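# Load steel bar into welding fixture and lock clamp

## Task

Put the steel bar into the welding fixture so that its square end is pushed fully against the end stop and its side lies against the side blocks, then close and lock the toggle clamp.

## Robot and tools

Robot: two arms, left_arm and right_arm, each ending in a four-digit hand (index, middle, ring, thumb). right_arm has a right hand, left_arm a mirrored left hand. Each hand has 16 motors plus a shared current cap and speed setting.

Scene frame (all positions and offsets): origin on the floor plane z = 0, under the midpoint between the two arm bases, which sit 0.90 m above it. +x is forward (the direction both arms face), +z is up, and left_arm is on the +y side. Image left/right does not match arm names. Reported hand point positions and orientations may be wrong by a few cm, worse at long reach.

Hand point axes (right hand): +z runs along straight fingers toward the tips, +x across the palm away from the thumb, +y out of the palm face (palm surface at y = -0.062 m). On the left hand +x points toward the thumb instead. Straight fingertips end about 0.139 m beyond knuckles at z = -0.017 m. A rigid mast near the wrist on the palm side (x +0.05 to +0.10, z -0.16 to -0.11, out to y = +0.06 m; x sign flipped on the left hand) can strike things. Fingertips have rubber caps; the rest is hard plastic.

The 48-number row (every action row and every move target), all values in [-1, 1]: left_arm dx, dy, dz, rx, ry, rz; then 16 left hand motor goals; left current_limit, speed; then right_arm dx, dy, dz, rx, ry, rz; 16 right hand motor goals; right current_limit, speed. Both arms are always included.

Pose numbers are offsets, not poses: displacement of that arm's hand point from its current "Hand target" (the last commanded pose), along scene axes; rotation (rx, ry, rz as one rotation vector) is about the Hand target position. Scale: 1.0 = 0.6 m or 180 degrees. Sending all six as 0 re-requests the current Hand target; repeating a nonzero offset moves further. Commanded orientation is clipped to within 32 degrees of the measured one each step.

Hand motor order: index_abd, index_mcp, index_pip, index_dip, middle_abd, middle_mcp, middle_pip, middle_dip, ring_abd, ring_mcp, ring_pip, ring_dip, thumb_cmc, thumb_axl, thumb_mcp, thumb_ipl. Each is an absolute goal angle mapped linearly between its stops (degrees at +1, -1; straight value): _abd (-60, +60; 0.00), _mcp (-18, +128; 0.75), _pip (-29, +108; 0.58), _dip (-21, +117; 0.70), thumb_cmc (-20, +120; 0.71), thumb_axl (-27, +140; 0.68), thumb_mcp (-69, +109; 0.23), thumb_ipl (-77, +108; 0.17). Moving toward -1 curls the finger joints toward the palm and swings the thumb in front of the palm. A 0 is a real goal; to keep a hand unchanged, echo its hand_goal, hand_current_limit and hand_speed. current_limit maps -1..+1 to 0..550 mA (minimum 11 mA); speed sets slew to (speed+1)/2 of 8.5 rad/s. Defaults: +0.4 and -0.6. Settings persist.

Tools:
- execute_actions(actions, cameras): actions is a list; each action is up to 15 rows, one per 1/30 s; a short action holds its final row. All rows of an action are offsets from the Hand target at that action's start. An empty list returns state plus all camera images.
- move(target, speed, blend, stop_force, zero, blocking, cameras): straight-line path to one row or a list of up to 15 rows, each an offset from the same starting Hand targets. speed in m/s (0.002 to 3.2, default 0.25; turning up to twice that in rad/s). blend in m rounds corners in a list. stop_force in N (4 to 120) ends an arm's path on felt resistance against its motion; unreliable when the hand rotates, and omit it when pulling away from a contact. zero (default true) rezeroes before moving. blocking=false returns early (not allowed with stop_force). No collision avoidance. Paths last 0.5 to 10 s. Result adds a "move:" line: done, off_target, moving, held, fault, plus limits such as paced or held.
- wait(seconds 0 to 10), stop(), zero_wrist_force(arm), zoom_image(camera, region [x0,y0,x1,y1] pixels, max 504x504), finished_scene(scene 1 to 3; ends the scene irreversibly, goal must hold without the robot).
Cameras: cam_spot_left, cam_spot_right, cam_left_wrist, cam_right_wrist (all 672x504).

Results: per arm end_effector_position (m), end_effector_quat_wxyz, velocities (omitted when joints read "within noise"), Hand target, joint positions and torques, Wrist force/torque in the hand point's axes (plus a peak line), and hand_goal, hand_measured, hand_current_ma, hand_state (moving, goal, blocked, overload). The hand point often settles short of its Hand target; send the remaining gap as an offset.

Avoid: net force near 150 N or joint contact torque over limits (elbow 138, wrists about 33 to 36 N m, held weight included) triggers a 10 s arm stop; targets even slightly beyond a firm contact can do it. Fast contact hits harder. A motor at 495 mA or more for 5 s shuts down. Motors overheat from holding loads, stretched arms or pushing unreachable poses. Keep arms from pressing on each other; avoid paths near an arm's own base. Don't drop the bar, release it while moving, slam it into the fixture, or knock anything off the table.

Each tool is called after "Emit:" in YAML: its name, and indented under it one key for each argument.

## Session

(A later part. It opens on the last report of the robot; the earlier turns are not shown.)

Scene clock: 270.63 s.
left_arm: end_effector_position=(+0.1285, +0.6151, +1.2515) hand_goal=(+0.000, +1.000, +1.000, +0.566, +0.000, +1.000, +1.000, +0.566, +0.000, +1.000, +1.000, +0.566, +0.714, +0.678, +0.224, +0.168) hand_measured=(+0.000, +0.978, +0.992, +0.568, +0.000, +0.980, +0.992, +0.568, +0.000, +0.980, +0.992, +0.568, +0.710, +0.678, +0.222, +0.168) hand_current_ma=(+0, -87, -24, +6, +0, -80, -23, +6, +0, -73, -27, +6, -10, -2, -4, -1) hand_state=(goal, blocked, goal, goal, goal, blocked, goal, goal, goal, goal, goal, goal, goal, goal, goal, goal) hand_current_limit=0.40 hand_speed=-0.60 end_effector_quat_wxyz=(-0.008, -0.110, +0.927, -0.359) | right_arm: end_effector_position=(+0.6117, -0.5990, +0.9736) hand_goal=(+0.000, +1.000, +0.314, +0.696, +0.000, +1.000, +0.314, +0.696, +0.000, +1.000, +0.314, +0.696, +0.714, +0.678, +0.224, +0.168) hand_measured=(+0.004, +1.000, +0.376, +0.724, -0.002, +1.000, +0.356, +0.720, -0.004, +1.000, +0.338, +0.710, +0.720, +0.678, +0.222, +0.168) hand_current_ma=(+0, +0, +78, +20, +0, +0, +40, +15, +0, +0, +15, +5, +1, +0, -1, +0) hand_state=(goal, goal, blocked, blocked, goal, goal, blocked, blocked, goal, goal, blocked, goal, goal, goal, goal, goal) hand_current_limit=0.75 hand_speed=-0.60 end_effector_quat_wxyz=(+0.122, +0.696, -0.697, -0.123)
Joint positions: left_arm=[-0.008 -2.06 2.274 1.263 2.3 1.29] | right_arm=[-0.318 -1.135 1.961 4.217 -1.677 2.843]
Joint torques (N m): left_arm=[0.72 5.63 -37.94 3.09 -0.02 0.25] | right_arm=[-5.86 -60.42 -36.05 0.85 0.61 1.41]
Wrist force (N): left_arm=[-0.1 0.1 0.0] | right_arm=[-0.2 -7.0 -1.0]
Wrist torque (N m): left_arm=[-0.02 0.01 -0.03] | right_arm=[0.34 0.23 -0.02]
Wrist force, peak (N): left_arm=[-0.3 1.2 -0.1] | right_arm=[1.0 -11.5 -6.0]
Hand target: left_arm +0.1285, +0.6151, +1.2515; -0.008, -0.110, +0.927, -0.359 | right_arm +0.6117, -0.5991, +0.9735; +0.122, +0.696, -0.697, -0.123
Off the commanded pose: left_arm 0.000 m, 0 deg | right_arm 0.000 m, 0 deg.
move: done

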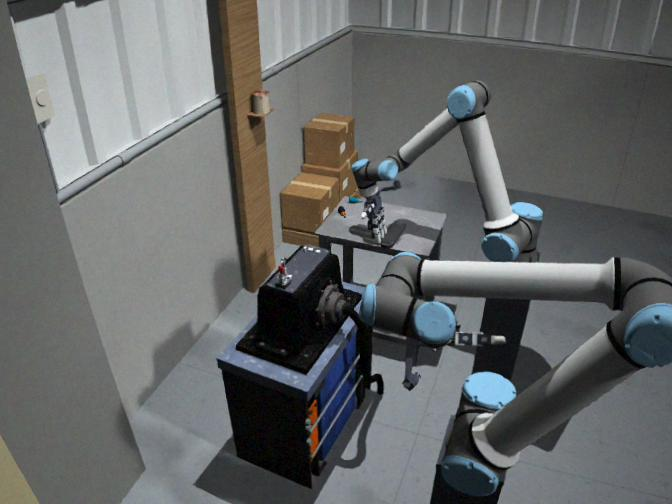

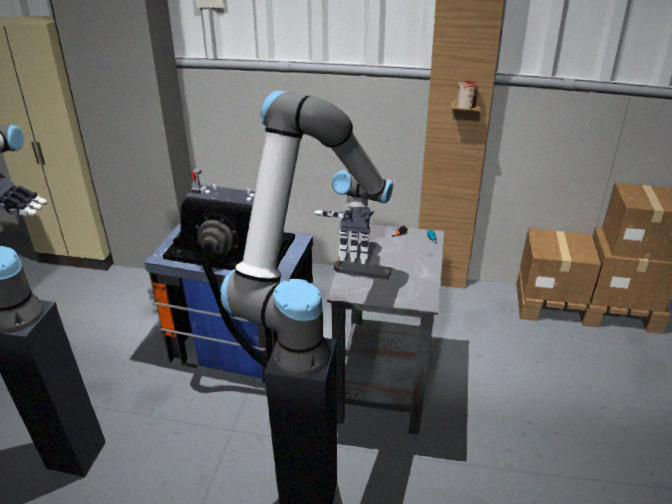

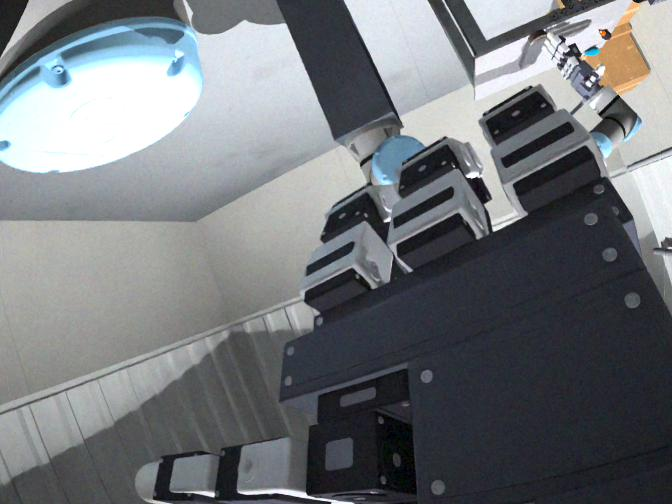

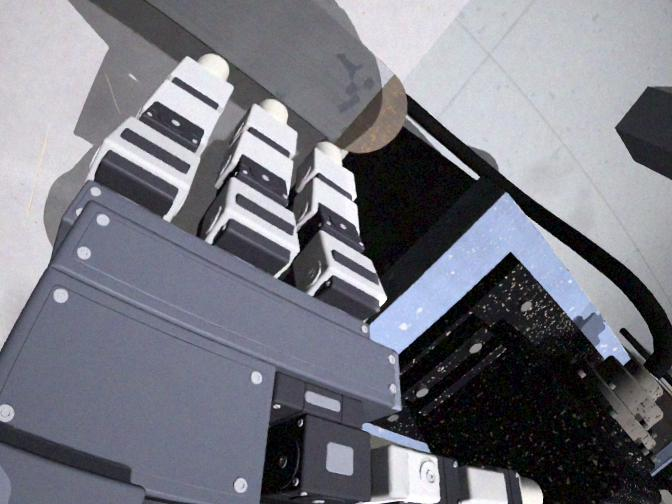

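Emit:
move:
  target:
    - [0,0,0,0,0,0, 0,1,1,0.565,0,1,1,0.565,0,1,1,0.565,0.714,0.678,0.2247,0.1676,0.4,-0.6, -0.1050,-0.0123,0,0,0,0.0556, 0,1,0.314,0.696,0,1,0.314,0.696,0,1,0.314,0.696,0.714,0.678,0.2247,0.1676,0.75,-0.6]
    - [0,0,0,0,0,0, 0,1,1,0.565,0,1,1,0.565,0,1,1,0.565,0.714,0.678,0.2247,0.1676,0.4,-0.6, -0.2065,-0.0430,0,0,0,0.1111, 0,1,0.314,0.696,0,1,0.314,0.696,0,1,0.314,0.696,0.714,0.678,0.2247,0.1676,0.75,-0.6]
    - [0,0,0,0,0,0, 0,1,1,0.565,0,1,1,0.565,0,1,1,0.565,0.714,0.678,0.2247,0.1676,0.4,-0.6, -0.3010,-0.0905,0,0,0,0.1667, 0,1,0.314,0.696,0,1,0.314,0.696,0,1,0.314,0.696,0.714,0.678,0.2247,0.1676,0.75,-0.6]
  speed: 0.06
  blend: 0.004
  cameras: ["all"]

Scene clock: 311.70 s.
left_arm: end_effector_position=(+0.1285, +0.6151, +1.2515) hand_goal=(+0.000, +1.000, +1.000, +0.566, +0.000, +1.000, +1.000, +0.566, +0.000, +1.000, +1.000, +0.566, +0.714, +0.678, +0.224, +0.168) hand_measured=(+0.000, +0.978, +0.992, +0.568, +0.000, +0.980, +0.992, +0.568, +0.000, +0.980, +0.992, +0.568, +0.710, +0.678, +0.222, +0.168) hand_current_ma=(+0, -87, -24, +6, +0, -80, -23, +6, +0, -73, -27, +6, -10, -2, -4, -1) hand_state=(goal, blocked, goal, goal, goal, blocked, goal, goal, goal, goal, goal, goal, goal, goal, goal, goal) hand_current_limit=0.40 hand_speed=-0.60 end_effector_quat_wxyz=(-0.008, -0.110, +0.927, -0.359) | right_arm: end_effector_position=(+0.4310, -0.6535, +0.9736) hand_goal=(+0.000, +1.000, +0.314, +0.696, +0.000, +1.000, +0.314, +0.696, +0.000, +1.000, +0.314, +0.696, +0.714, +0.678, +0.224, +0.168) hand_measured=(+0.000, +1.000, +0.330, +0.706, -0.004, +1.000, +0.360, +0.722, -0.006, +1.002, +0.386, +0.734, +0.720, +0.678, +0.222, +0.168) hand_current_ma=(+0, +0, +6, +3, +0, +0, +47, +17, -1, +0, +106, +34, +1, +0, -1, +0) hand_state=(goal, goal, goal, goal, goal, goal, blocked, blocked, goal, goal, blocked, blocked, goal, goal, goal, goal) hand_current_limit=0.75 hand_speed=-0.60 end_effector_quat_wxyz=(+0.150, +0.853, -0.493, -0.087)
Joint positions: left_arm=[-0.008 -2.06 2.274 1.263 2.3 1.29] | right_arm=[-0.372 -1.361 2.348 3.948 -1.84 2.277]
Joint torques (N m): left_arm=[2.53 5 -37.34 3.24 -0.26 -0.07] | right_arm=[9.18 -29.72 -29.49 1.21 -0.6 1.62]
Wrist force (N): left_arm=[-0.4 0.7 0.1] | right_arm=[-0.6 -8.6 -3.7]
Wrist torque (N m): left_arm=[0.04 0.05 -0.06] | right_arm=[0.93 0.38 -0.39]
Wrist force, peak (N): left_arm=[-0.7 0.7 -0.3] | right_arm=[-1.7 -13.4 -11.8]
Hand target: left_arm +0.1285, +0.6151, +1.2515; -0.008, -0.110, +0.927, -0.359 | right_arm +0.4311, -0.6534, +0.9735; +0.150, +0.853, -0.493, -0.087
Off the commanded pose: left_arm 0.000 m, 0 deg | right_arm 0.000 m, 0 deg.
move: done

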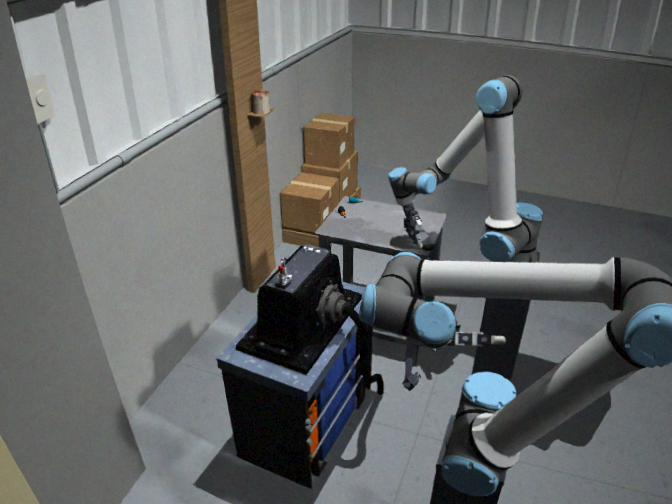

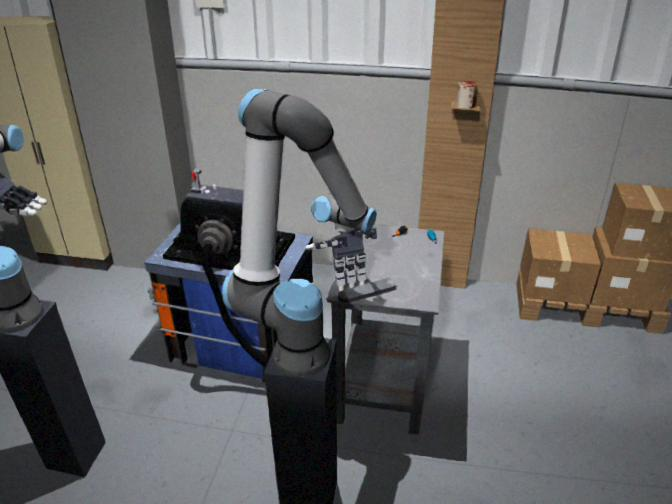

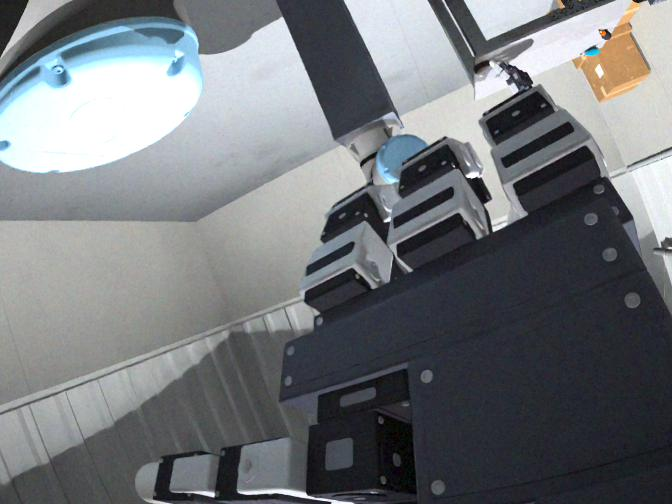

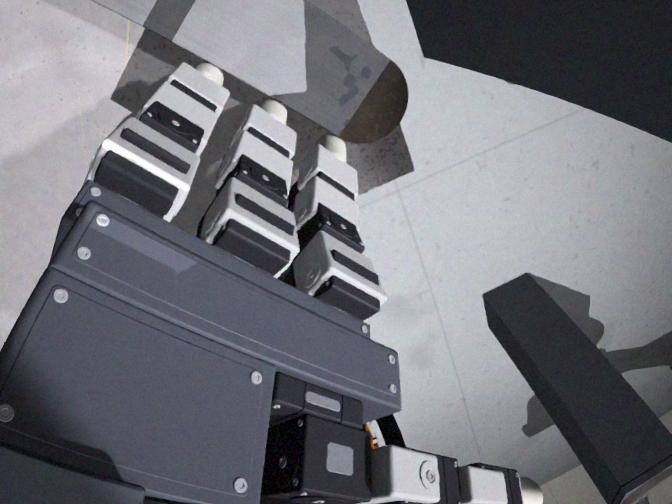

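Emit:
move:
  target:
    - [0,0,0,0,0,0, 0,1,1,0.565,0,1,1,0.565,0,1,1,0.565,0.714,0.678,0.2247,0.1676,0.4,-0.6, 0.0577,0.0333,0,0,0,0, 0,1,0.314,0.696,0,1,0.314,0.696,0,1,0.314,0.696,0.714,0.678,0.2247,0.1676,0.75,-0.6]
    - [0,0,0,0,0,0, 0,1,1,0.565,0,1,1,0.565,0,1,1,0.565,0.714,0.678,0.2247,0.1676,0.4,-0.6, 0.0577,0.0333,0.33,0,0,0, 0,1,0.314,0.696,0,1,0.314,0.696,0,1,0.314,0.696,0.714,0.678,0.2247,0.1676,0.75,-0.6]
    - [0,0,0,0,0,0, 0,1,1,0.565,0,1,1,0.565,0,1,1,0.565,0.714,0.678,0.2247,0.1676,0.4,-0.6, 0.0315,-0.2443,0.33,0,0,-0.6667, 0,1,0.314,0.696,0,1,0.314,0.696,0,1,0.314,0.696,0.714,0.678,0.2247,0.1676,0.75,-0.6]
  speed: [0.1,0.25,0.4]
  blend: [0.005,0.03,0]
  cameras: ["cam_right_wrist"]

Scene clock: 336.73 s.
left_arm: end_effector_position=(+0.1285, +0.6151, +1.2515) hand_goal=(+0.000, +1.000, +1.000, +0.566, +0.000, +1.000, +1.000, +0.566, +0.000, +1.000, +1.000, +0.566, +0.714, +0.678, +0.224, +0.168) hand_measured=(+0.000, +0.978, +0.992, +0.568, +0.000, +0.980, +0.992, +0.568, +0.000, +0.980, +0.992, +0.568, +0.710, +0.678, +0.222, +0.168) hand_current_ma=(+0, -87, -24, +6, +0, -80, -23, +6, +0, -73, -27, +6, -10, -2, -4, -1) hand_state=(goal, blocked, goal, goal, goal, blocked, goal, goal, goal, goal, goal, goal, goal, goal, goal, goal) hand_current_limit=0.40 hand_speed=-0.60 end_effector_quat_wxyz=(-0.008, -0.110, +0.927, -0.359) | right_arm: end_effector_position=(+0.4500, -0.7999, +1.1716) hand_goal=(+0.000, +1.000, +0.314, +0.696, +0.000, +1.000, +0.314, +0.696, +0.000, +1.000, +0.314, +0.696, +0.714, +0.678, +0.224, +0.168) hand_measured=(+0.000, +1.000, +0.318, +0.700, -0.002, +1.000, +0.318, +0.700, -0.004, +1.000, +0.318, +0.700, +0.720, +0.678, +0.220, +0.168) hand_current_ma=(+0, +0, +1, +0, +0, +0, +0, +0, +0, +0, +0, +0, +1, +0, -1, +0) hand_state=(goal, goal, goal, goal, goal, goal, goal, goal, goal, goal, goal, goal, goal, goal, goal, goal) hand_current_limit=0.75 hand_speed=-0.60 end_effector_quat_wxyz=(+0.000, +0.001, +0.985, +0.173)
Joint positions: left_arm=[-0.008 -2.06 2.274 1.263 2.3 1.29] | right_arm=[-1.067 -1.641 2.156 4.505 -1.405 3.621]
Joint torques (N m): left_arm=[1.59 5.54 -37.35 3.07 -0.49 -0.05] | right_arm=[-1.83 -18.32 -47.54 0.29 0.85 2.22]
Wrist force (N): left_arm=[-0.5 0.5 0.4] | right_arm=[-0.3 -2.2 -0.4]
Wrist torque (N m): left_arm=[0.00 0.07 -0.06] | right_arm=[-0.25 0.12 -0.24]
Wrist force, peak (N): left_arm=[-1.0 0.6 0.6] | right_arm=[-0.4 -9.5 -3.7]
Hand target: left_arm +0.1285, +0.6151, +1.2515; -0.008, -0.110, +0.927, -0.359 | right_arm +0.4500, -0.8000, +1.1715; +0.000, +0.001, +0.985, +0.173
Off the commanded pose: left_arm 0.000 m, 0 deg | right_arm 0.000 m, 0 deg.
move: done
Images, in order (width x height): cam_right_wrist 672x504.

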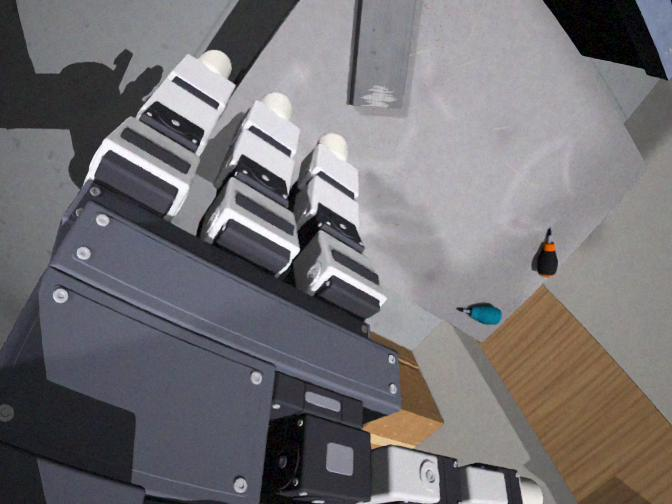

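Emit:
zoom_image:
  camera: "cam_right_wrist"
  region: [320, 0, 440, 120]

Scaled by 4.200 from the camera's 672x504 image, which has a finer 960x720 frame.

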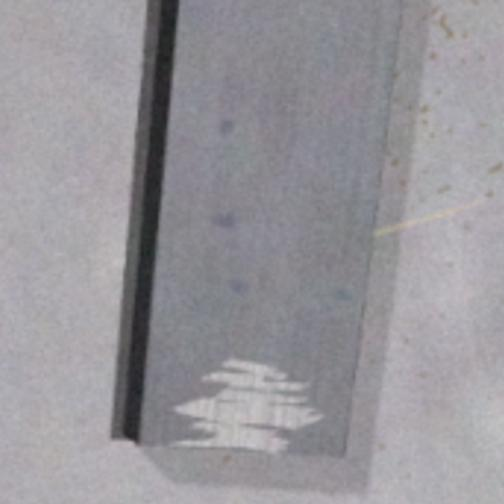

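Emit:
move:
  target:
    - [0,0,0,0,0,0, 0,1,1,0.565,0,1,1,0.565,0,1,1,0.565,0.714,0.678,0.2247,0.1676,0.4,-0.6, 0.06,-0.01,-0.05,0,0,-0.3111, 0,1,0.314,0.696,0,1,0.314,0.696,0,1,0.314,0.696,0.714,0.678,0.2247,0.1676,0.75,-0.6]
    - [0,0,0,0,0,0, 0,1,1,0.565,0,1,1,0.565,0,1,1,0.565,0.714,0.678,0.2247,0.1676,0.4,-0.6, 0.0867,0.008,-0.33,0,0,-0.3111, 0,1,0.314,0.696,0,1,0.314,0.696,0,1,0.314,0.696,0.714,0.678,0.2247,0.1676,0.75,-0.6]
  speed: [0.3,0.15]
  blend: [0.01,0]
  cameras: ["cam_right_wrist","cam_spot_right"]

Scene clock: 378.03 s.
left_arm: end_effector_position=(+0.1285, +0.6151, +1.2515) hand_goal=(+0.000, +1.000, +1.000, +0.566, +0.000, +1.000, +1.000, +0.566, +0.000, +1.000, +1.000, +0.566, +0.714, +0.678, +0.224, +0.168) hand_measured=(+0.000, +0.978, +0.992, +0.568, +0.000, +0.980, +0.992, +0.568, +0.000, +0.980, +0.992, +0.568, +0.710, +0.678, +0.222, +0.168) hand_current_ma=(+0, -87, -24, +6, +0, -80, -23, +6, +0, -73, -27, +6, -10, -2, -4, -1) hand_state=(goal, blocked, goal, goal, goal, blocked, goal, goal, goal, goal, goal, goal, goal, goal, goal, goal) hand_current_limit=0.40 hand_speed=-0.60 end_effector_quat_wxyz=(-0.008, -0.110, +0.927, -0.359) | right_arm: end_effector_position=(+0.5020, -0.7951, +0.9736) hand_goal=(+0.000, +1.000, +0.314, +0.696, +0.000, +1.000, +0.314, +0.696, +0.000, +1.000, +0.314, +0.696, +0.714, +0.678, +0.224, +0.168) hand_measured=(+0.000, +1.000, +0.318, +0.700, -0.002, +1.000, +0.318, +0.700, -0.004, +1.000, +0.318, +0.700, +0.720, +0.678, +0.220, +0.168) hand_current_ma=(+0, +0, +1, +0, +0, +0, +0, +0, +0, +0, +0, +0, +1, +0, -1, +0) hand_state=(goal, goal, goal, goal, goal, goal, goal, goal, goal, goal, goal, goal, goal, goal, goal, goal) hand_current_limit=0.75 hand_speed=-0.60 end_effector_quat_wxyz=(+0.081, +0.463, +0.869, +0.153)
Joint positions: left_arm=[-0.008 -2.06 2.274 1.263 2.3 1.29] | right_arm=[-1.108 -1.471 2.567 3.662 -1.226 4.575]
Joint torques (N m): left_arm=[1.94 3.75 -36.43 3.03 -0.9 0.2] | right_arm=[-12.73 -24.09 -28.56 -6.7 0.99 -1.36]
Wrist force (N): left_arm=[-0.1 0.9 0.1] | right_arm=[0.2 -2.3 -1.2]
Wrist torque (N m): left_arm=[0.07 0.02 -0.04] | right_arm=[-0.11 0.18 -0.23]
Wrist force, peak (N): left_arm=[-0.7 0.9 -0.5] | right_arm=[0.9 -2.0 -2.5]
Hand target: left_arm +0.1285, +0.6151, +1.2515; -0.008, -0.110, +0.927, -0.359 | right_arm +0.5020, -0.7952, +0.9735; +0.082, +0.463, +0.869, +0.153
Off the commanded pose: left_arm 0.000 m, 0 deg | right_arm 0.000 m, 0 deg.
move: done
Images, in order (width x height): cam_spot_right 672x504, cam_right_wrist 672x504.

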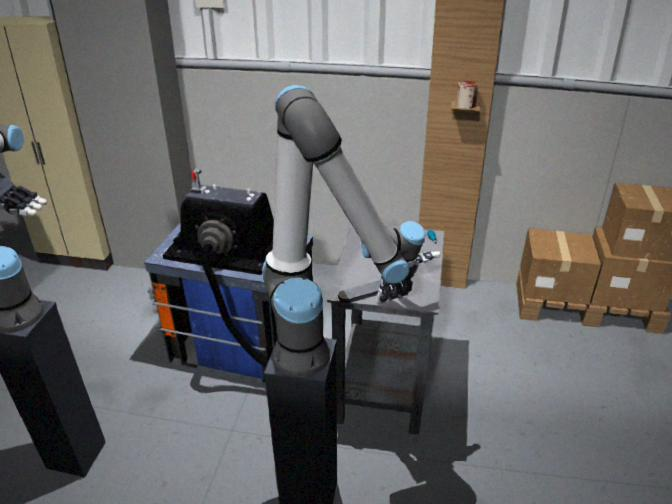

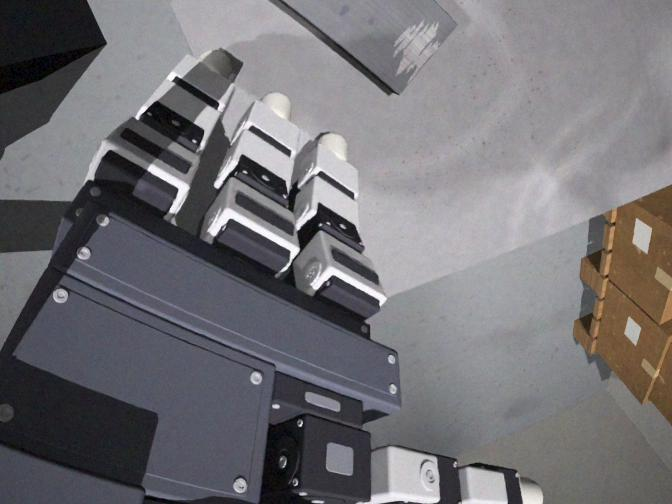

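Emit:
move:
  target:
    - [0,0,0,0,0,0, 0,1,1,0.565,0,1,1,0.565,0,1,1,0.565,0.714,0.678,0.2247,0.1676,0.4,-0.6, 0.0690,0.0467,0,0,0,0, 0,1,0.314,0.696,0,1,0.314,0.696,0,1,0.314,0.696,0.714,0.678,0.2247,0.1676,0.75,-0.6]
    - [0,0,0,0,0,0, 0,1,1,0.565,0,1,1,0.565,0,1,1,0.565,0.714,0.678,0.2247,0.1676,0.4,-0.6, 0.1153,0.0895,0,0,0,0.0611, 0,1,0.314,0.696,0,1,0.314,0.696,0,1,0.314,0.696,0.714,0.678,0.2247,0.1676,0.75,-0.6]
    - [0,0,0,0,0,0, 0,1,1,0.565,0,1,1,0.565,0,1,1,0.565,0.714,0.678,0.2247,0.1676,0.4,-0.6, 0.1497,0.1352,0,0,0,0.1167, 0,1,0.314,0.696,0,1,0.314,0.696,0,1,0.314,0.696,0.714,0.678,0.2247,0.1676,0.75,-0.6]
    - [0,0,0,0,0,0, 0,1,1,0.565,0,1,1,0.565,0,1,1,0.565,0.714,0.678,0.2247,0.1676,0.4,-0.6, 0.1753,0.1863,0,0,0,0.1722, 0,1,0.314,0.696,0,1,0.314,0.696,0,1,0.314,0.696,0.714,0.678,0.2247,0.1676,0.75,-0.6]
    - [0,0,0,0,0,0, 0,1,1,0.565,0,1,1,0.565,0,1,1,0.565,0.714,0.678,0.2247,0.1676,0.4,-0.6, 0.1918,0.2408,0,0,0,0.2278, 0,1,0.314,0.696,0,1,0.314,0.696,0,1,0.314,0.696,0.714,0.678,0.2247,0.1676,0.75,-0.6]
  speed: 0.06
  blend: 0.004
  cameras: ["cam_right_wrist","cam_spot_right","cam_spot_left"]

Scene clock: 401.43 s.
left_arm: end_effector_position=(+0.1285, +0.6151, +1.2515) hand_goal=(+0.000, +1.000, +1.000, +0.566, +0.000, +1.000, +1.000, +0.566, +0.000, +1.000, +1.000, +0.566, +0.714, +0.678, +0.224, +0.168) hand_measured=(+0.000, +0.978, +0.992, +0.568, +0.000, +0.980, +0.992, +0.568, +0.000, +0.980, +0.992, +0.568, +0.710, +0.678, +0.222, +0.168) hand_current_ma=(+0, -87, -24, +6, +0, -80, -23, +6, +0, -73, -27, +6, -10, -2, -4, -1) hand_state=(goal, blocked, goal, goal, goal, blocked, goal, goal, goal, goal, goal, goal, goal, goal, goal, goal) hand_current_limit=0.40 hand_speed=-0.60 end_effector_quat_wxyz=(-0.008, -0.110, +0.927, -0.359) | right_arm: end_effector_position=(+0.6172, -0.6506, +0.9735) hand_goal=(+0.000, +1.000, +0.314, +0.696, +0.000, +1.000, +0.314, +0.696, +0.000, +1.000, +0.314, +0.696, +0.714, +0.678, +0.224, +0.168) hand_measured=(+0.000, +1.000, +0.354, +0.714, -0.004, +1.000, +0.352, +0.718, -0.004, +1.000, +0.356, +0.716, +0.720, +0.678, +0.220, +0.168) hand_current_ma=(+0, +0, +36, +9, +0, +0, +34, +12, +0, +0, +40, +11, +1, +0, -1, +0) hand_state=(goal, goal, blocked, goal, goal, goal, blocked, blocked, goal, goal, blocked, blocked, goal, goal, goal, goal) hand_current_limit=0.75 hand_speed=-0.60 end_effector_quat_wxyz=(+0.023, +0.129, +0.976, +0.172) end_effector_velocity=(-0.001, -0.001, -0.001) end_effector_angular_velocity=(+0.002, +0.001, -0.008)
Joint positions: left_arm=[-0.008 -2.06 2.274 1.263 2.3 1.29] | right_arm=[-0.72 -1.32 2.314 3.877 -1.26 4.23]
Joint velocities: left_arm=[within noise] | right_arm=[-0.003 0 0.003 -0.002 0.001 0.005]
Joint torques (N m): left_arm=[1.67 4.22 -36.23 3.02 -0.83 0.32] | right_arm=[-7.89 -56.37 -16.76 -5.18 3.1 1.55]
Wrist force (N): left_arm=[-0.2 0.8 0.3] | right_arm=[0.6 -8.2 -3.6]
Wrist torque (N m): left_arm=[0.04 0.04 -0.05] | right_arm=[0.83 0.31 -0.12]
Wrist force, peak (N): left_arm=[-0.5 1.0 -0.1] | right_arm=[1.6 -12.3 -13.4]
Hand target: left_arm +0.1285, +0.6151, +1.2515; -0.008, -0.110, +0.927, -0.359 | right_arm +0.6171, -0.6507, +0.9735; +0.023, +0.129, +0.976, +0.172
Off the commanded pose: left_arm 0.000 m, 0 deg | right_arm 0.000 m, 0 deg.
move: done
Images, in order (width x height): cam_spot_left 672x504, cam_spot_right 672x504, cam_right_wrist 672x504.

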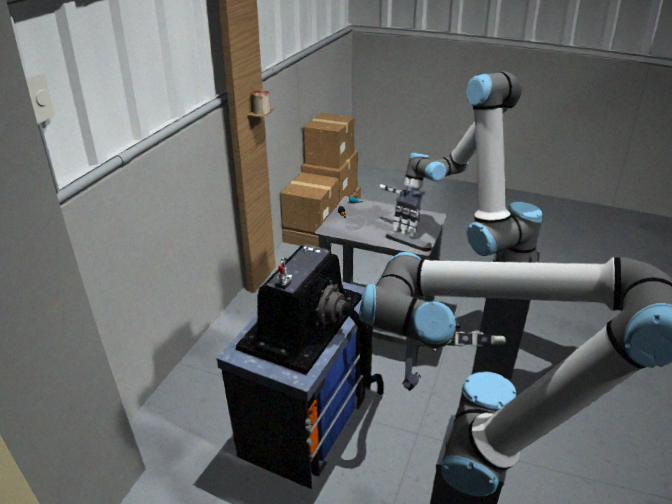

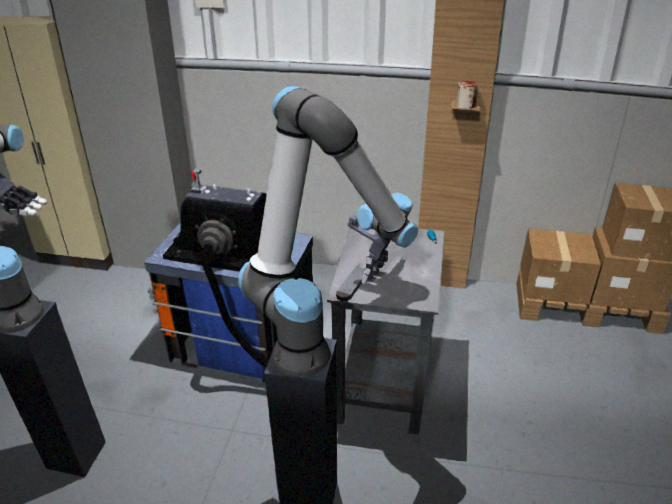

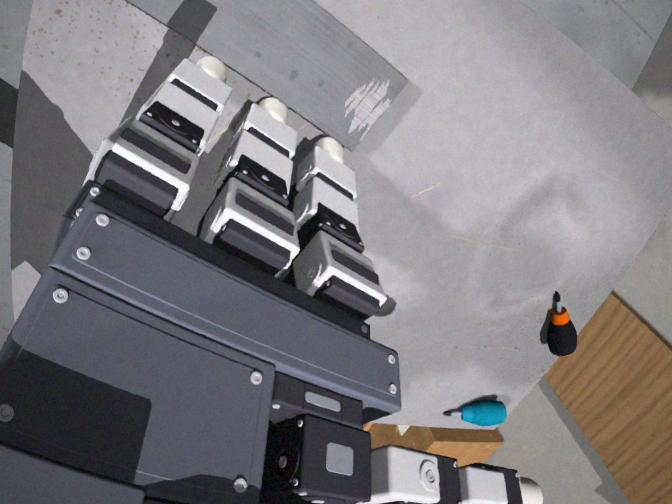

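Emit:
move:
  target:
    - [0,0,0,0,0,0, 0,1,1,0.565,0,1,1,0.565,0,1,1,0.565,0.714,0.678,0.2247,0.1676,0.4,-0.6, 0.0070,0.0570,0,0,0,0.0556, 0,1,0.314,0.696,0,1,0.314,0.696,0,1,0.314,0.696,0.714,0.678,0.2247,0.1676,0.75,-0.6]
    - [0,0,0,0,0,0, 0,1,1,0.565,0,1,1,0.565,0,1,1,0.565,0.714,0.678,0.2247,0.1676,0.4,-0.6, 0.0065,0.0855,0,0,0,0.0833, 0,1,0.314,0.696,0,1,0.314,0.696,0,1,0.314,0.696,0.714,0.678,0.2247,0.1676,0.75,-0.6]
  speed: 0.05
  blend: [0.004,0]

Emit:
move:
  target:
    - [0,0,0,0,0,0, 0,1,1,0.565,0,1,1,0.565,0,1,1,0.565,0.714,0.678,0.2247,0.1676,0.4,-0.6, 0,-0.07,0,0,0,0, 0,1,0.314,0.696,0,1,0.314,0.696,0,1,0.314,0.696,0.714,0.678,0.2247,0.1676,0.75,-0.6]
    - [0,0,0,0,0,0, 0,1,1,0.565,0,1,1,0.565,0,1,1,0.565,0.714,0.678,0.2247,0.1676,0.4,-0.6, -0.25,-0.30,0.3,0,0,0, 0,1,0.314,0.696,0,1,0.314,0.696,0,1,0.314,0.696,0.714,0.678,0.2247,0.1676,0.75,-0.6]
  speed: [0.1,0.25]
  blend: [0.01,0]
  cameras: ["cam_right_wrist","cam_spot_right","cam_spot_left"]

Scene clock: 416.53 s.
left_arm: end_effector_position=(+0.1285, +0.6151, +1.2515) hand_goal=(+0.000, +1.000, +1.000, +0.566, +0.000, +1.000, +1.000, +0.566, +0.000, +1.000, +1.000, +0.566, +0.714, +0.678, +0.224, +0.168) hand_measured=(+0.000, +0.978, +0.992, +0.568, +0.000, +0.980, +0.992, +0.568, +0.000, +0.980, +0.992, +0.568, +0.710, +0.678, +0.222, +0.168) hand_current_ma=(+0, -87, -24, +6, +0, -80, -23, +6, +0, -73, -27, +6, -10, -2, -4, -1) hand_state=(goal, blocked, goal, goal, goal, blocked, goal, goal, goal, goal, goal, goal, goal, goal, goal, goal) hand_current_limit=0.40 hand_speed=-0.60 end_effector_quat_wxyz=(-0.008, -0.110, +0.927, -0.359) | right_arm: end_effector_position=(+0.6210, -0.5993, +0.9735) hand_goal=(+0.000, +1.000, +0.314, +0.696, +0.000, +1.000, +0.314, +0.696, +0.000, +1.000, +0.314, +0.696, +0.714, +0.678, +0.224, +0.168) hand_measured=(+0.000, +1.000, +0.354, +0.714, -0.002, +1.000, +0.352, +0.718, -0.002, +1.000, +0.356, +0.718, +0.720, +0.678, +0.220, +0.168) hand_current_ma=(+0, +0, +36, +9, +0, +0, +35, +13, +0, +0, +40, +12, +1, +0, -1, +0) hand_state=(goal, goal, blocked, goal, goal, goal, blocked, blocked, goal, goal, blocked, blocked, goal, goal, goal, goal) hand_current_limit=0.75 hand_speed=-0.60 end_effector_quat_wxyz=(+0.000, +0.000, +0.985, +0.173) end_effector_velocity=(+0.000, -0.001, +0.000) end_effector_angular_velocity=(+0.000, +0.000, -0.007)
Joint positions: left_arm=[-0.008 -2.06 2.274 1.263 2.3 1.29] | right_arm=[-0.62 -1.295 2.258 3.957 -1.289 4.063]
Joint velocities: left_arm=[within noise] | right_arm=[-0.002 0 0.001 -0.002 0.001 0.005]
Joint torques (N m): left_arm=[-0.39 2.83 -36.62 2.81 -1.09 0.43] | right_arm=[-9.25 -51.35 -20.88 -3.78 3.32 1.63]
Wrist force (N): left_arm=[-0.3 0.6 -0.2] | right_arm=[0.6 -7.7 -0.8]
Wrist torque (N m): left_arm=[0.06 0.03 -0.05] | right_arm=[0.59 0.10 -0.03]
Wrist force, peak (N): left_arm=[0.1 0.9 -0.4] | right_arm=[1.1 -9.4 -4.3]
Hand target: left_arm +0.1285, +0.6151, +1.2515; -0.008, -0.110, +0.927, -0.359 | right_arm +0.6210, -0.5994, +0.9735; +0.000, +0.001, +0.985, +0.173
Off the commanded pose: left_arm 0.000 m, 0 deg | right_arm 0.000 m, 0 deg.
move: done

Scene clock: 418.50 s.
left_arm: end_effector_position=(+0.1285, +0.6151, +1.2515) hand_goal=(+0.000, +1.000, +1.000, +0.566, +0.000, +1.000, +1.000, +0.566, +0.000, +1.000, +1.000, +0.566, +0.714, +0.678, +0.224, +0.168) hand_measured=(+0.000, +0.978, +0.992, +0.568, +0.000, +0.980, +0.992, +0.568, +0.000, +0.980, +0.992, +0.568, +0.710, +0.678, +0.222, +0.168) hand_current_ma=(+0, -87, -24, +6, +0, -80, -23, +6, +0, -73, -27, +6, -10, -2, -4, -1) hand_state=(goal, blocked, goal, goal, goal, blocked, goal, goal, goal, goal, goal, goal, goal, goal, goal, goal) hand_current_limit=0.40 hand_speed=-0.60 end_effector_quat_wxyz=(-0.008, -0.110, +0.927, -0.359) | right_arm: end_effector_position=(+0.4711, -0.7794, +1.1535) hand_goal=(+0.000, +1.000, +0.314, +0.696, +0.000, +1.000, +0.314, +0.696, +0.000, +1.000, +0.314, +0.696, +0.714, +0.678, +0.224, +0.168) hand_measured=(+0.000, +1.000, +0.318, +0.700, -0.002, +1.000, +0.318, +0.700, -0.002, +1.000, +0.318, +0.700, +0.720, +0.678, +0.220, +0.168) hand_current_ma=(+0, +0, +1, +0, +0, +0, +0, +0, +0, +0, +0, +0, +1, +0, -1, +0) hand_state=(goal, goal, goal, goal, goal, goal, goal, goal, goal, goal, goal, goal, goal, goal, goal, goal) hand_current_limit=0.75 hand_speed=-0.60 end_effector_quat_wxyz=(+0.000, +0.001, +0.985, +0.173)
Joint positions: left_arm=[-0.008 -2.06 2.274 1.263 2.3 1.29] | right_arm=[-1.017 -1.62 2.175 4.456 -1.39 3.67]
Joint torques (N m): left_arm=[1.73 3.17 -36.42 2.9 -1.13 0.06] | right_arm=[-2.48 -33.29 -38.56 -3.28 -0.61 -1.34]
Wrist force (N): left_arm=[-0.2 0.3 0.0] | right_arm=[-0.2 -2.1 -1.3]
Wrist torque (N m): left_arm=[0.00 0.03 -0.04] | right_arm=[-0.10 0.09 0.02]
Wrist force, peak (N): left_arm=[-0.8 0.9 0.1] | right_arm=[0.0 -7.2 0.0]
Hand target: left_arm +0.1285, +0.6151, +1.2515; -0.008, -0.110, +0.927, -0.359 | right_arm +0.4710, -0.7794, +1.1535; +0.000, +0.001, +0.985, +0.173
Off the commanded pose: left_arm 0.000 m, 0 deg | right_arm 0.000 m, 0 deg.
move: done
Images, in order (width x height): cam_spot_left 672x504, cam_spot_right 672x504, cam_right_wrist 672x504.

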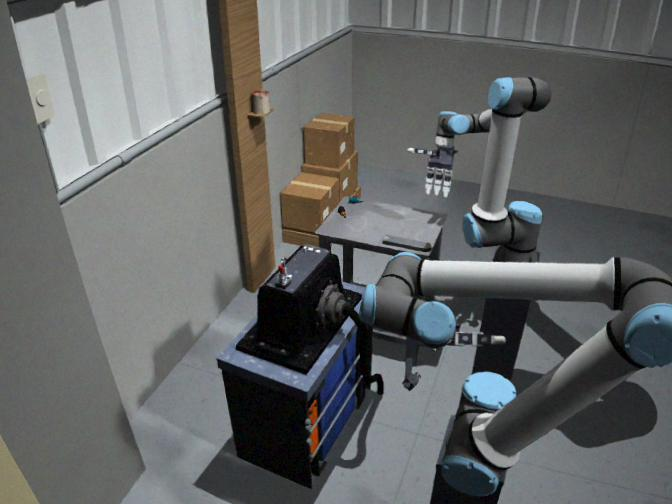

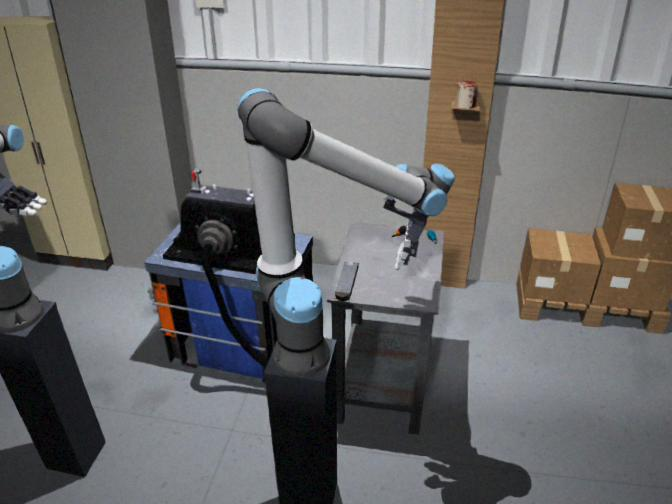

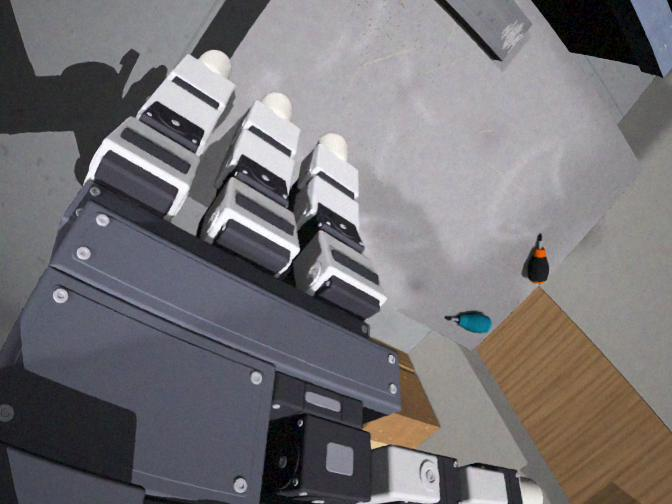

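Emit:
move:
  target: [0,0,0,0,0,0, 0,1,1,0.565,0,1,1,0.565,0,1,1,0.565,0.714,0.678,0.2247,0.1676,0.4,-0.6, -0.2017,0.0990,0,0.0833,0,0, 0,1,1,0.348,0,1,1,0.348,0,1,1,0.348,0.714,0.678,0.2247,0.1676,0.75,-0.6]
  speed: 0.25
  cameras: ["cam_right_wrist"]

Emit:
zoom_image:
  camera: "cam_right_wrist"
  region: [330, 0, 540, 210]

Scene clock: 429.17 s.
left_arm: end_effector_position=(+0.1285, +0.6151, +1.2515) hand_goal=(+0.000, +1.000, +1.000, +0.566, +0.000, +1.000, +1.000, +0.566, +0.000, +1.000, +1.000, +0.566, +0.714, +0.678, +0.224, +0.168) hand_measured=(+0.000, +0.978, +0.992, +0.568, +0.000, +0.980, +0.992, +0.568, +0.000, +0.980, +0.992, +0.568, +0.710, +0.678, +0.222, +0.168) hand_current_ma=(+0, -87, -24, +6, +0, -80, -23, +6, +0, -73, -27, +6, -10, -2, -4, -1) hand_state=(goal, blocked, goal, goal, goal, blocked, goal, goal, goal, goal, goal, goal, goal, goal, goal, goal) hand_current_limit=0.40 hand_speed=-0.60 end_effector_quat_wxyz=(-0.008, -0.110, +0.927, -0.359) | right_arm: end_effector_position=(+0.3501, -0.7201, +1.1536) hand_goal=(+0.000, +1.000, +1.000, +0.348, +0.000, +1.000, +1.000, +0.348, +0.000, +1.000, +1.000, +0.348, +0.714, +0.678, +0.224, +0.168) hand_measured=(+0.000, +1.000, +0.996, +0.352, -0.002, +1.000, +0.996, +0.352, -0.002, +1.000, +0.996, +0.350, +0.720, +0.678, +0.220, +0.168) hand_current_ma=(+0, +0, -1, +0, +0, +0, -1, +0, +0, +0, +0, +0, +1, +0, -1, +0) hand_state=(goal, goal, goal, goal, goal, goal, goal, goal, goal, goal, goal, goal, goal, goal, goal, goal) hand_current_limit=0.75 hand_speed=-0.60 end_effector_quat_wxyz=(+0.000, +0.001, +0.954, +0.300)
Joint positions: left_arm=[-0.008 -2.06 2.274 1.263 2.3 1.29] | right_arm=[-1.216 -1.75 2.325 4.716 -1.37 3.438]
Joint torques (N m): left_arm=[1.57 3.36 -35.65 3.08 -0.76 0.22] | right_arm=[-6.57 -14.83 -32.44 -0.9 0.14 -0.84]
Wrist force (N): left_arm=[-0.5 0.5 -0.3] | right_arm=[0.4 -2.6 -0.9]
Wrist torque (N m): left_arm=[0.05 0.06 -0.07] | right_arm=[-0.21 0.05 0.09]
Wrist force, peak (N): left_arm=[-0.4 0.9 -0.4] | right_arm=[-2.2 -2.1 -2.0]
Hand target: left_arm +0.1285, +0.6151, +1.2515; -0.008, -0.110, +0.927, -0.359 | right_arm +0.3500, -0.7200, +1.1535; +0.000, +0.001, +0.954, +0.300
Off the commanded pose: left_arm 0.000 m, 0 deg | right_arm 0.000 m, 0 deg.
move: done
Images, in order (width x height): cam_right_wrist 672x504.

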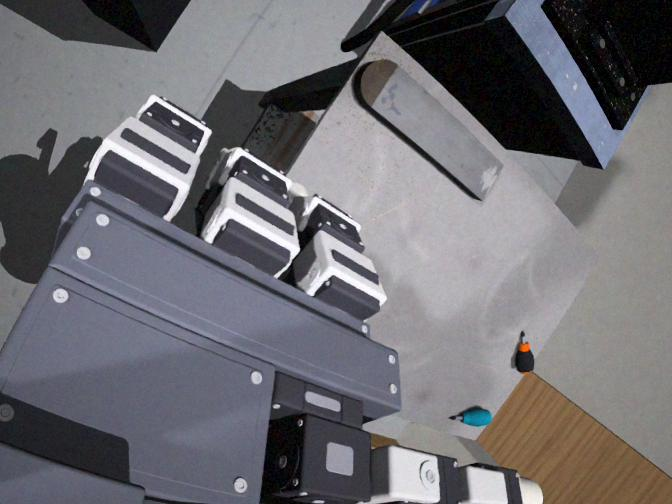

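Scaled by 2.400 from the camera's 672x504 image, which has a finer 960x720 frame.

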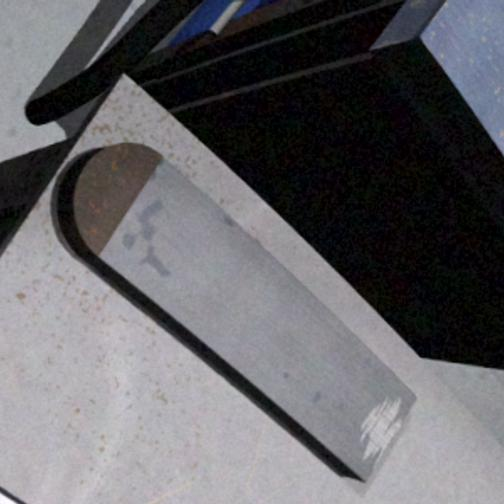

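Emit:
move:
  target:
    - [0.1700,-0.4200,0.06,-0.0184,0.3365,0.3233, 0,1,1,0.565,0,1,1,0.565,0,1,1,0.565,0.714,0.678,0.2247,0.1676,0.75,-0.6, 0,0,0,0,0,0, 0,1,1,0.348,0,1,1,0.348,0,1,1,0.348,0.714,0.678,0.2247,0.1676,0.75,-0.6]
    - [0.2692,-0.8585,0.0158,-0.0368,0.6730,0.6466, 0,1,1,0.565,0,1,1,0.565,0,1,1,0.565,0.714,0.678,0.2247,0.1676,0.75,-0.6, 0,0,0,0,0,0, 0,1,1,0.348,0,1,1,0.348,0,1,1,0.348,0.714,0.678,0.2247,0.1676,0.75,-0.6]
  speed: 0.3
  blend: [0.03,0]
  cameras: ["cam_left_wrist","cam_spot_right","cam_spot_left"]

Scene clock: 466.87 s.
left_arm: end_effector_position=(+0.2264, +0.3739, +1.2860) hand_goal=(+0.000, +1.000, +1.000, +0.566, +0.000, +1.000, +1.000, +0.566, +0.000, +1.000, +1.000, +0.566, +0.714, +0.678, +0.224, +0.168) hand_measured=(+0.000, +0.992, +0.994, +0.568, +0.000, +0.992, +0.996, +0.568, +0.000, +0.992, +0.994, +0.568, +0.714, +0.678, +0.222, +0.168) hand_current_ma=(+0, -31, -15, +6, +0, -28, -14, +6, +0, -26, -17, +6, -1, -2, -6, -1) hand_state=(goal, goal, goal, goal, goal, goal, goal, goal, goal, goal, goal, goal, goal, goal, goal, goal) hand_current_limit=0.75 hand_speed=-0.60 end_effector_quat_wxyz=(+0.280, +0.665, -0.646, +0.249) | right_arm: end_effector_position=(+0.3500, -0.7200, +1.1535) hand_goal=(+0.000, +1.000, +1.000, +0.348, +0.000, +1.000, +1.000, +0.348, +0.000, +1.000, +1.000, +0.348, +0.714, +0.678, +0.224, +0.168) hand_measured=(+0.000, +1.000, +0.996, +0.352, -0.002, +1.000, +0.996, +0.352, -0.002, +1.000, +0.996, +0.350, +0.720, +0.678, +0.220, +0.168) hand_current_ma=(+0, +0, -1, +0, +0, +0, -1, +0, +0, +0, +0, +0, +1, +0, -1, +0) hand_state=(goal, goal, goal, goal, goal, goal, goal, goal, goal, goal, goal, goal, goal, goal, goal, goal) hand_current_limit=0.75 hand_speed=-0.60 end_effector_quat_wxyz=(+0.000, +0.001, +0.954, +0.300)
Joint positions: left_arm=[-0.54 -1.849 2.163 0.825 2.229 -0.72] | right_arm=[-1.216 -1.75 2.325 4.717 -1.37 3.438]
Joint torques (N m): left_arm=[16.9 -28.48 -37.23 5.83 -0.75 -1.86] | right_arm=[-10.98 -5.05 -32.36 0.39 -0.97 -1.63]
Wrist force (N): left_arm=[0.8 1.3 -0.2] | right_arm=[0.1 -3.0 -1.1]
Wrist torque (N m): left_arm=[0.02 -0.08 0.05] | right_arm=[-0.24 0.10 0.05]
Wrist force, peak (N): left_arm=[1.5 0.1 2.3] | right_arm=[1.0 -3.4 -1.7]
Hand target: left_arm +0.2264, +0.3740, +1.2860; +0.280, +0.665, -0.646, +0.249 (not the last commanded pose) | right_arm +0.3500, -0.7200, +1.1535; +0.000, +0.001, +0.954, +0.300
Off the commanded pose: left_arm 0.282 m, 88 deg | right_arm 0.000 m, 0 deg.
move: held (left_arm; a check stopped the path); path passed 0 of 2 targets; limits=held
pose unreachable (left arm): on one or more control steps of this call, first in action 0 (counted from 0), this arm could not follow its commanded pose, so it was not sent that pose on those steps. It may still have moved: this result reports where it is.
cause: moving toward the commanded pose would bring two parts of the arm too close to each other (joints 4 (wrist 1) to 6 (wrist 3) lie between them).
Images, in order (width x height): cam_spot_left 672x504, cam_spot_right 672x504, cam_left_wrist 672x504.

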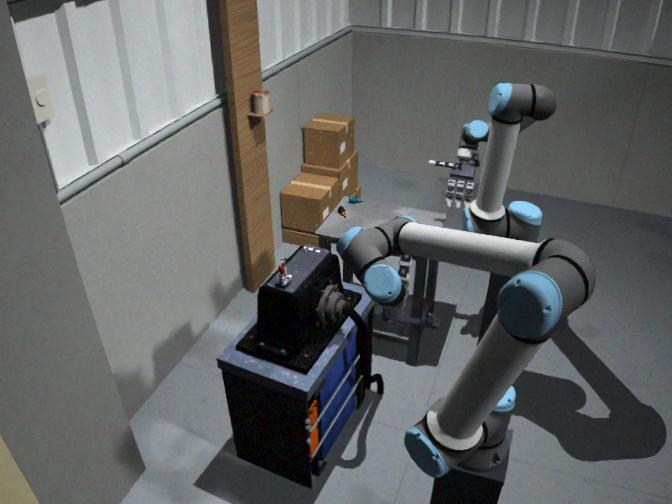

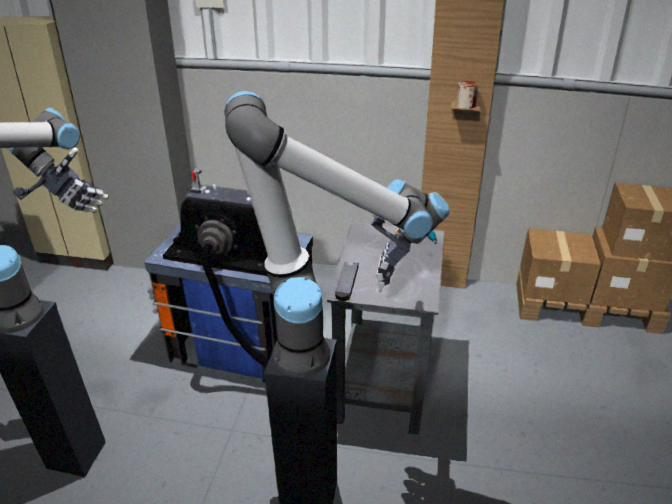

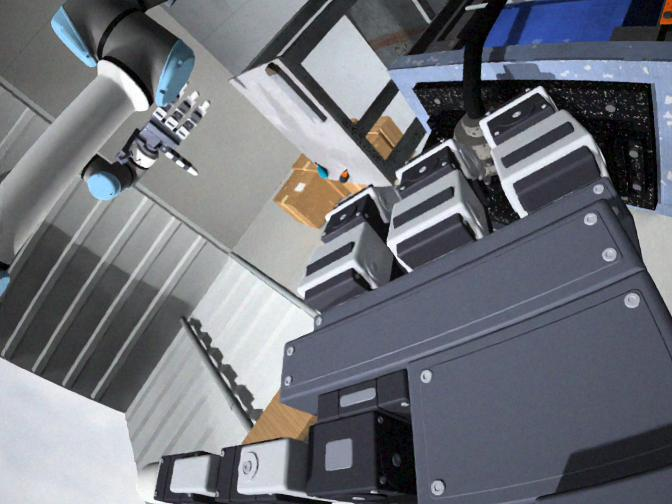

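Emit:
move:
  target:
    - [0.0393,-0.0383,0.025,0.0131,0.0448,0.0811, 0,1,1,0.565,0,1,1,0.565,0,1,1,0.565,0.714,0.678,0.2247,0.1676,0.75,-0.6, 0,0,0,0,0,0, 0,1,1,0.348,0,1,1,0.348,0,1,1,0.348,0.714,0.678,0.2247,0.1676,0.75,-0.6]
    - [0.106,-0.4567,-0.0417,-0.0189,0.3506,0.3379, 0,1,1,0.565,0,1,1,0.565,0,1,1,0.565,0.714,0.678,0.2247,0.1676,0.75,-0.6, 0,0,0,0,0,0, 0,1,1,0.348,0,1,1,0.348,0,1,1,0.348,0.714,0.678,0.2247,0.1676,0.75,-0.6]
  speed: 0.25
  blend: [0.02,0]
  cameras: ["cam_left_wrist","cam_spot_right","cam_spot_left"]

Scene clock: 498.70 s.
left_arm: end_effector_position=(+0.2900, +0.0999, +1.2610) hand_goal=(+0.000, +1.000, +1.000, +0.566, +0.000, +1.000, +1.000, +0.566, +0.000, +1.000, +1.000, +0.566, +0.714, +0.678, +0.224, +0.168) hand_measured=(+0.000, +1.000, +0.998, +0.568, +0.000, +1.000, +0.998, +0.568, +0.000, +1.000, +0.996, +0.568, +0.718, +0.678, +0.222, +0.168) hand_current_ma=(-1, +0, -8, +6, -1, +0, -7, +6, -1, +0, -9, +6, +13, -2, -6, -1) hand_state=(goal, goal, goal, goal, goal, goal, goal, goal, goal, goal, goal, goal, goal, goal, goal, goal) hand_current_limit=0.75 hand_speed=-0.60 end_effector_quat_wxyz=(+0.422, +0.906, +0.001, +0.000) | right_arm: end_effector_position=(+0.3500, -0.7200, +1.1535) hand_goal=(+0.000, +1.000, +1.000, +0.348, +0.000, +1.000, +1.000, +0.348, +0.000, +1.000, +1.000, +0.348, +0.714, +0.678, +0.224, +0.168) hand_measured=(+0.000, +1.000, +0.996, +0.352, -0.002, +1.000, +0.996, +0.352, -0.002, +1.000, +0.996, +0.350, +0.720, +0.678, +0.220, +0.168) hand_current_ma=(+0, +0, -1, +0, +0, +0, -1, +0, +0, +0, +0, +0, +1, +0, -1, +0) hand_state=(goal, goal, goal, goal, goal, goal, goal, goal, goal, goal, goal, goal, goal, goal, goal, goal) hand_current_limit=0.75 hand_speed=-0.60 end_effector_quat_wxyz=(+0.000, +0.001, +0.954, +0.300)
Joint positions: left_arm=[-1.201 -1.824 2.239 0.319 1.851 -2.898] | right_arm=[-1.216 -1.75 2.325 4.717 -1.37 3.438]
Joint torques (N m): left_arm=[4.15 -36.17 -29.27 2.42 1.24 -2.18] | right_arm=[-14.91 -6.32 -32.04 0.44 -1.45 -1.18]
Wrist force (N): left_arm=[-0.2 0.9 0.3] | right_arm=[0.1 -3.2 -1.4]
Wrist torque (N m): left_arm=[-0.03 -0.02 0.04] | right_arm=[-0.24 0.11 0.05]
Wrist force, peak (N): left_arm=[-1.2 1.7 1.6] | right_arm=[0.3 -3.3 -2.0]
Hand target: left_arm +0.2900, +0.1000, +1.2610; +0.422, +0.906, +0.001, +0.000 | right_arm +0.3500, -0.7200, +1.1535; +0.000, +0.001, +0.954, +0.300
Off the commanded pose: left_arm 0.000 m, 0 deg | right_arm 0.000 m, 0 deg.
move: done
Images, in order (width x height): cam_spot_left 672x504, cam_spot_right 672x504, cam_left_wrist 672x504.

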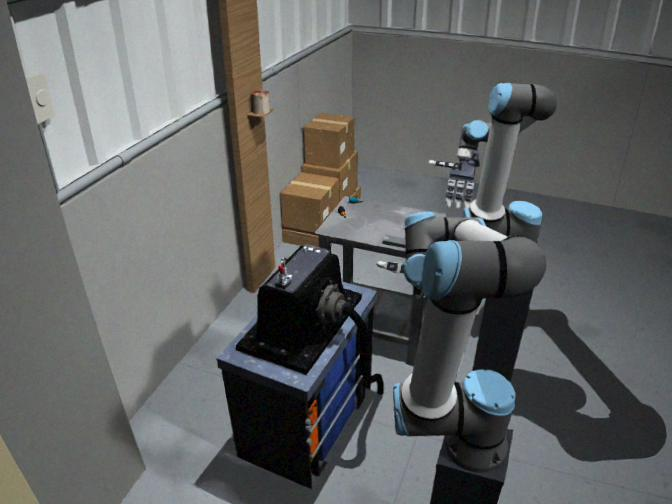

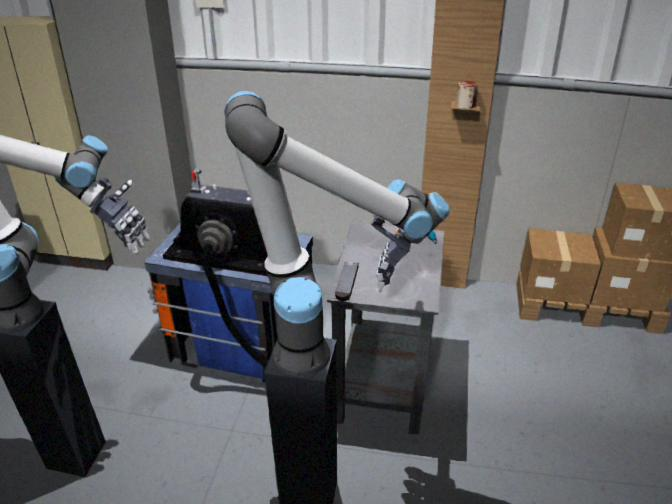

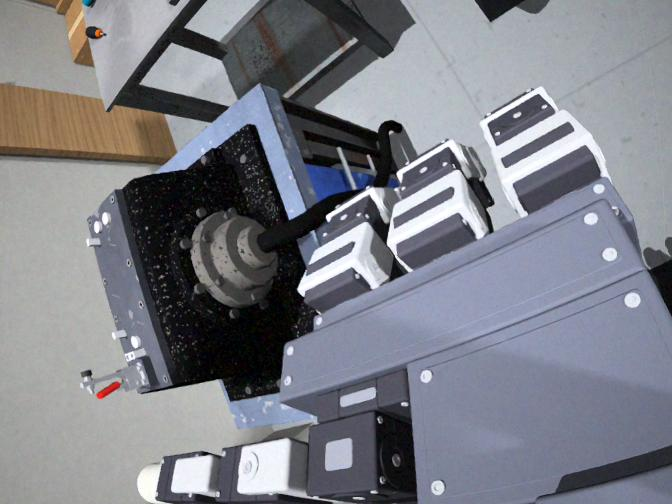

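Emit:
move:
  target: [0,0,0,0,0,0, 0,1,1,0.565,0,1,1,0.565,0,1,1,0.565,0.714,0.678,0.2247,0.1676,0.75,-0.6, 0.55,0.75,0.1775,0,0,0.2611, 0,1,1,0.348,0,1,1,0.348,0,1,1,0.348,0.714,0.678,0.2247,0.1676,0.75,-0.6]
  speed: 0.3
  cameras: ["cam_right_wrist"]

Scene clock: 510.80 s.
left_arm: end_effector_position=(+0.2900, +0.1000, +1.2610) hand_goal=(+0.000, +1.000, +1.000, +0.566, +0.000, +1.000, +1.000, +0.566, +0.000, +1.000, +1.000, +0.566, +0.714, +0.678, +0.224, +0.168) hand_measured=(+0.000, +1.000, +0.998, +0.568, +0.000, +1.000, +0.998, +0.568, +0.000, +1.000, +0.996, +0.568, +0.718, +0.678, +0.222, +0.168) hand_current_ma=(-1, +0, -8, +6, -1, +0, -7, +6, -1, +0, -9, +6, +13, -2, -6, -1) hand_state=(goal, goal, goal, goal, goal, goal, goal, goal, goal, goal, goal, goal, goal, goal, goal, goal) hand_current_limit=0.75 hand_speed=-0.60 end_effector_quat_wxyz=(+0.422, +0.906, +0.001, +0.000) | right_arm: end_effector_position=(+0.6799, -0.2700, +1.2600) hand_goal=(+0.000, +1.000, +1.000, +0.348, +0.000, +1.000, +1.000, +0.348, +0.000, +1.000, +1.000, +0.348, +0.714, +0.678, +0.224, +0.168) hand_measured=(+0.000, +1.000, +0.996, +0.352, -0.002, +1.000, +0.996, +0.352, -0.002, +1.000, +0.996, +0.350, +0.720, +0.678, +0.220, +0.168) hand_current_ma=(+0, +0, +0, +0, +0, +0, +0, +0, +0, +0, +0, +0, +1, +0, -1, +0) hand_state=(goal, goal, goal, goal, goal, goal, goal, goal, goal, goal, goal, goal, goal, goal, goal, goal) hand_current_limit=0.75 hand_speed=-0.60 end_effector_quat_wxyz=(-0.120, -0.380, +0.875, +0.275)
Joint positions: left_arm=[-1.201 -1.824 2.239 0.319 1.851 -2.898] | right_arm=[-0.067 -1.294 1.65 4.852 -1.2 3.731]
Joint torques (N m): left_arm=[17.93 -34.74 -30.84 -0.01 -0.57 -0.43] | right_arm=[12.75 -58.79 -49.69 -6.49 2.22 1.53]
Wrist force (N): left_arm=[-0.5 1.3 0.7] | right_arm=[0.3 -2.7 -1.3]
Wrist torque (N m): left_arm=[-0.01 0.02 0.01] | right_arm=[-0.18 0.09 -0.18]
Wrist force, peak (N): left_arm=[-0.4 1.7 0.5] | right_arm=[3.6 -5.3 -1.9]
Hand target: left_arm +0.2900, +0.1000, +1.2610; +0.422, +0.906, +0.001, +0.000 | right_arm +0.6800, -0.2700, +1.2600; -0.120, -0.380, +0.875, +0.275
Off the commanded pose: left_arm 0.000 m, 0 deg | right_arm 0.000 m, 0 deg.
move: done
Images, in order (width x height): cam_right_wrist 672x504.

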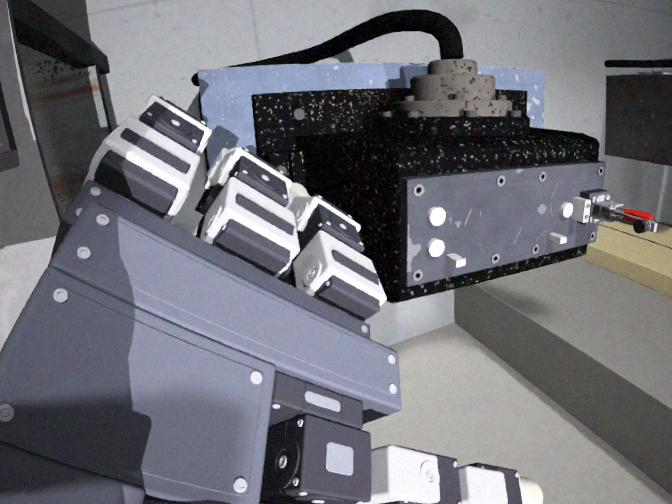

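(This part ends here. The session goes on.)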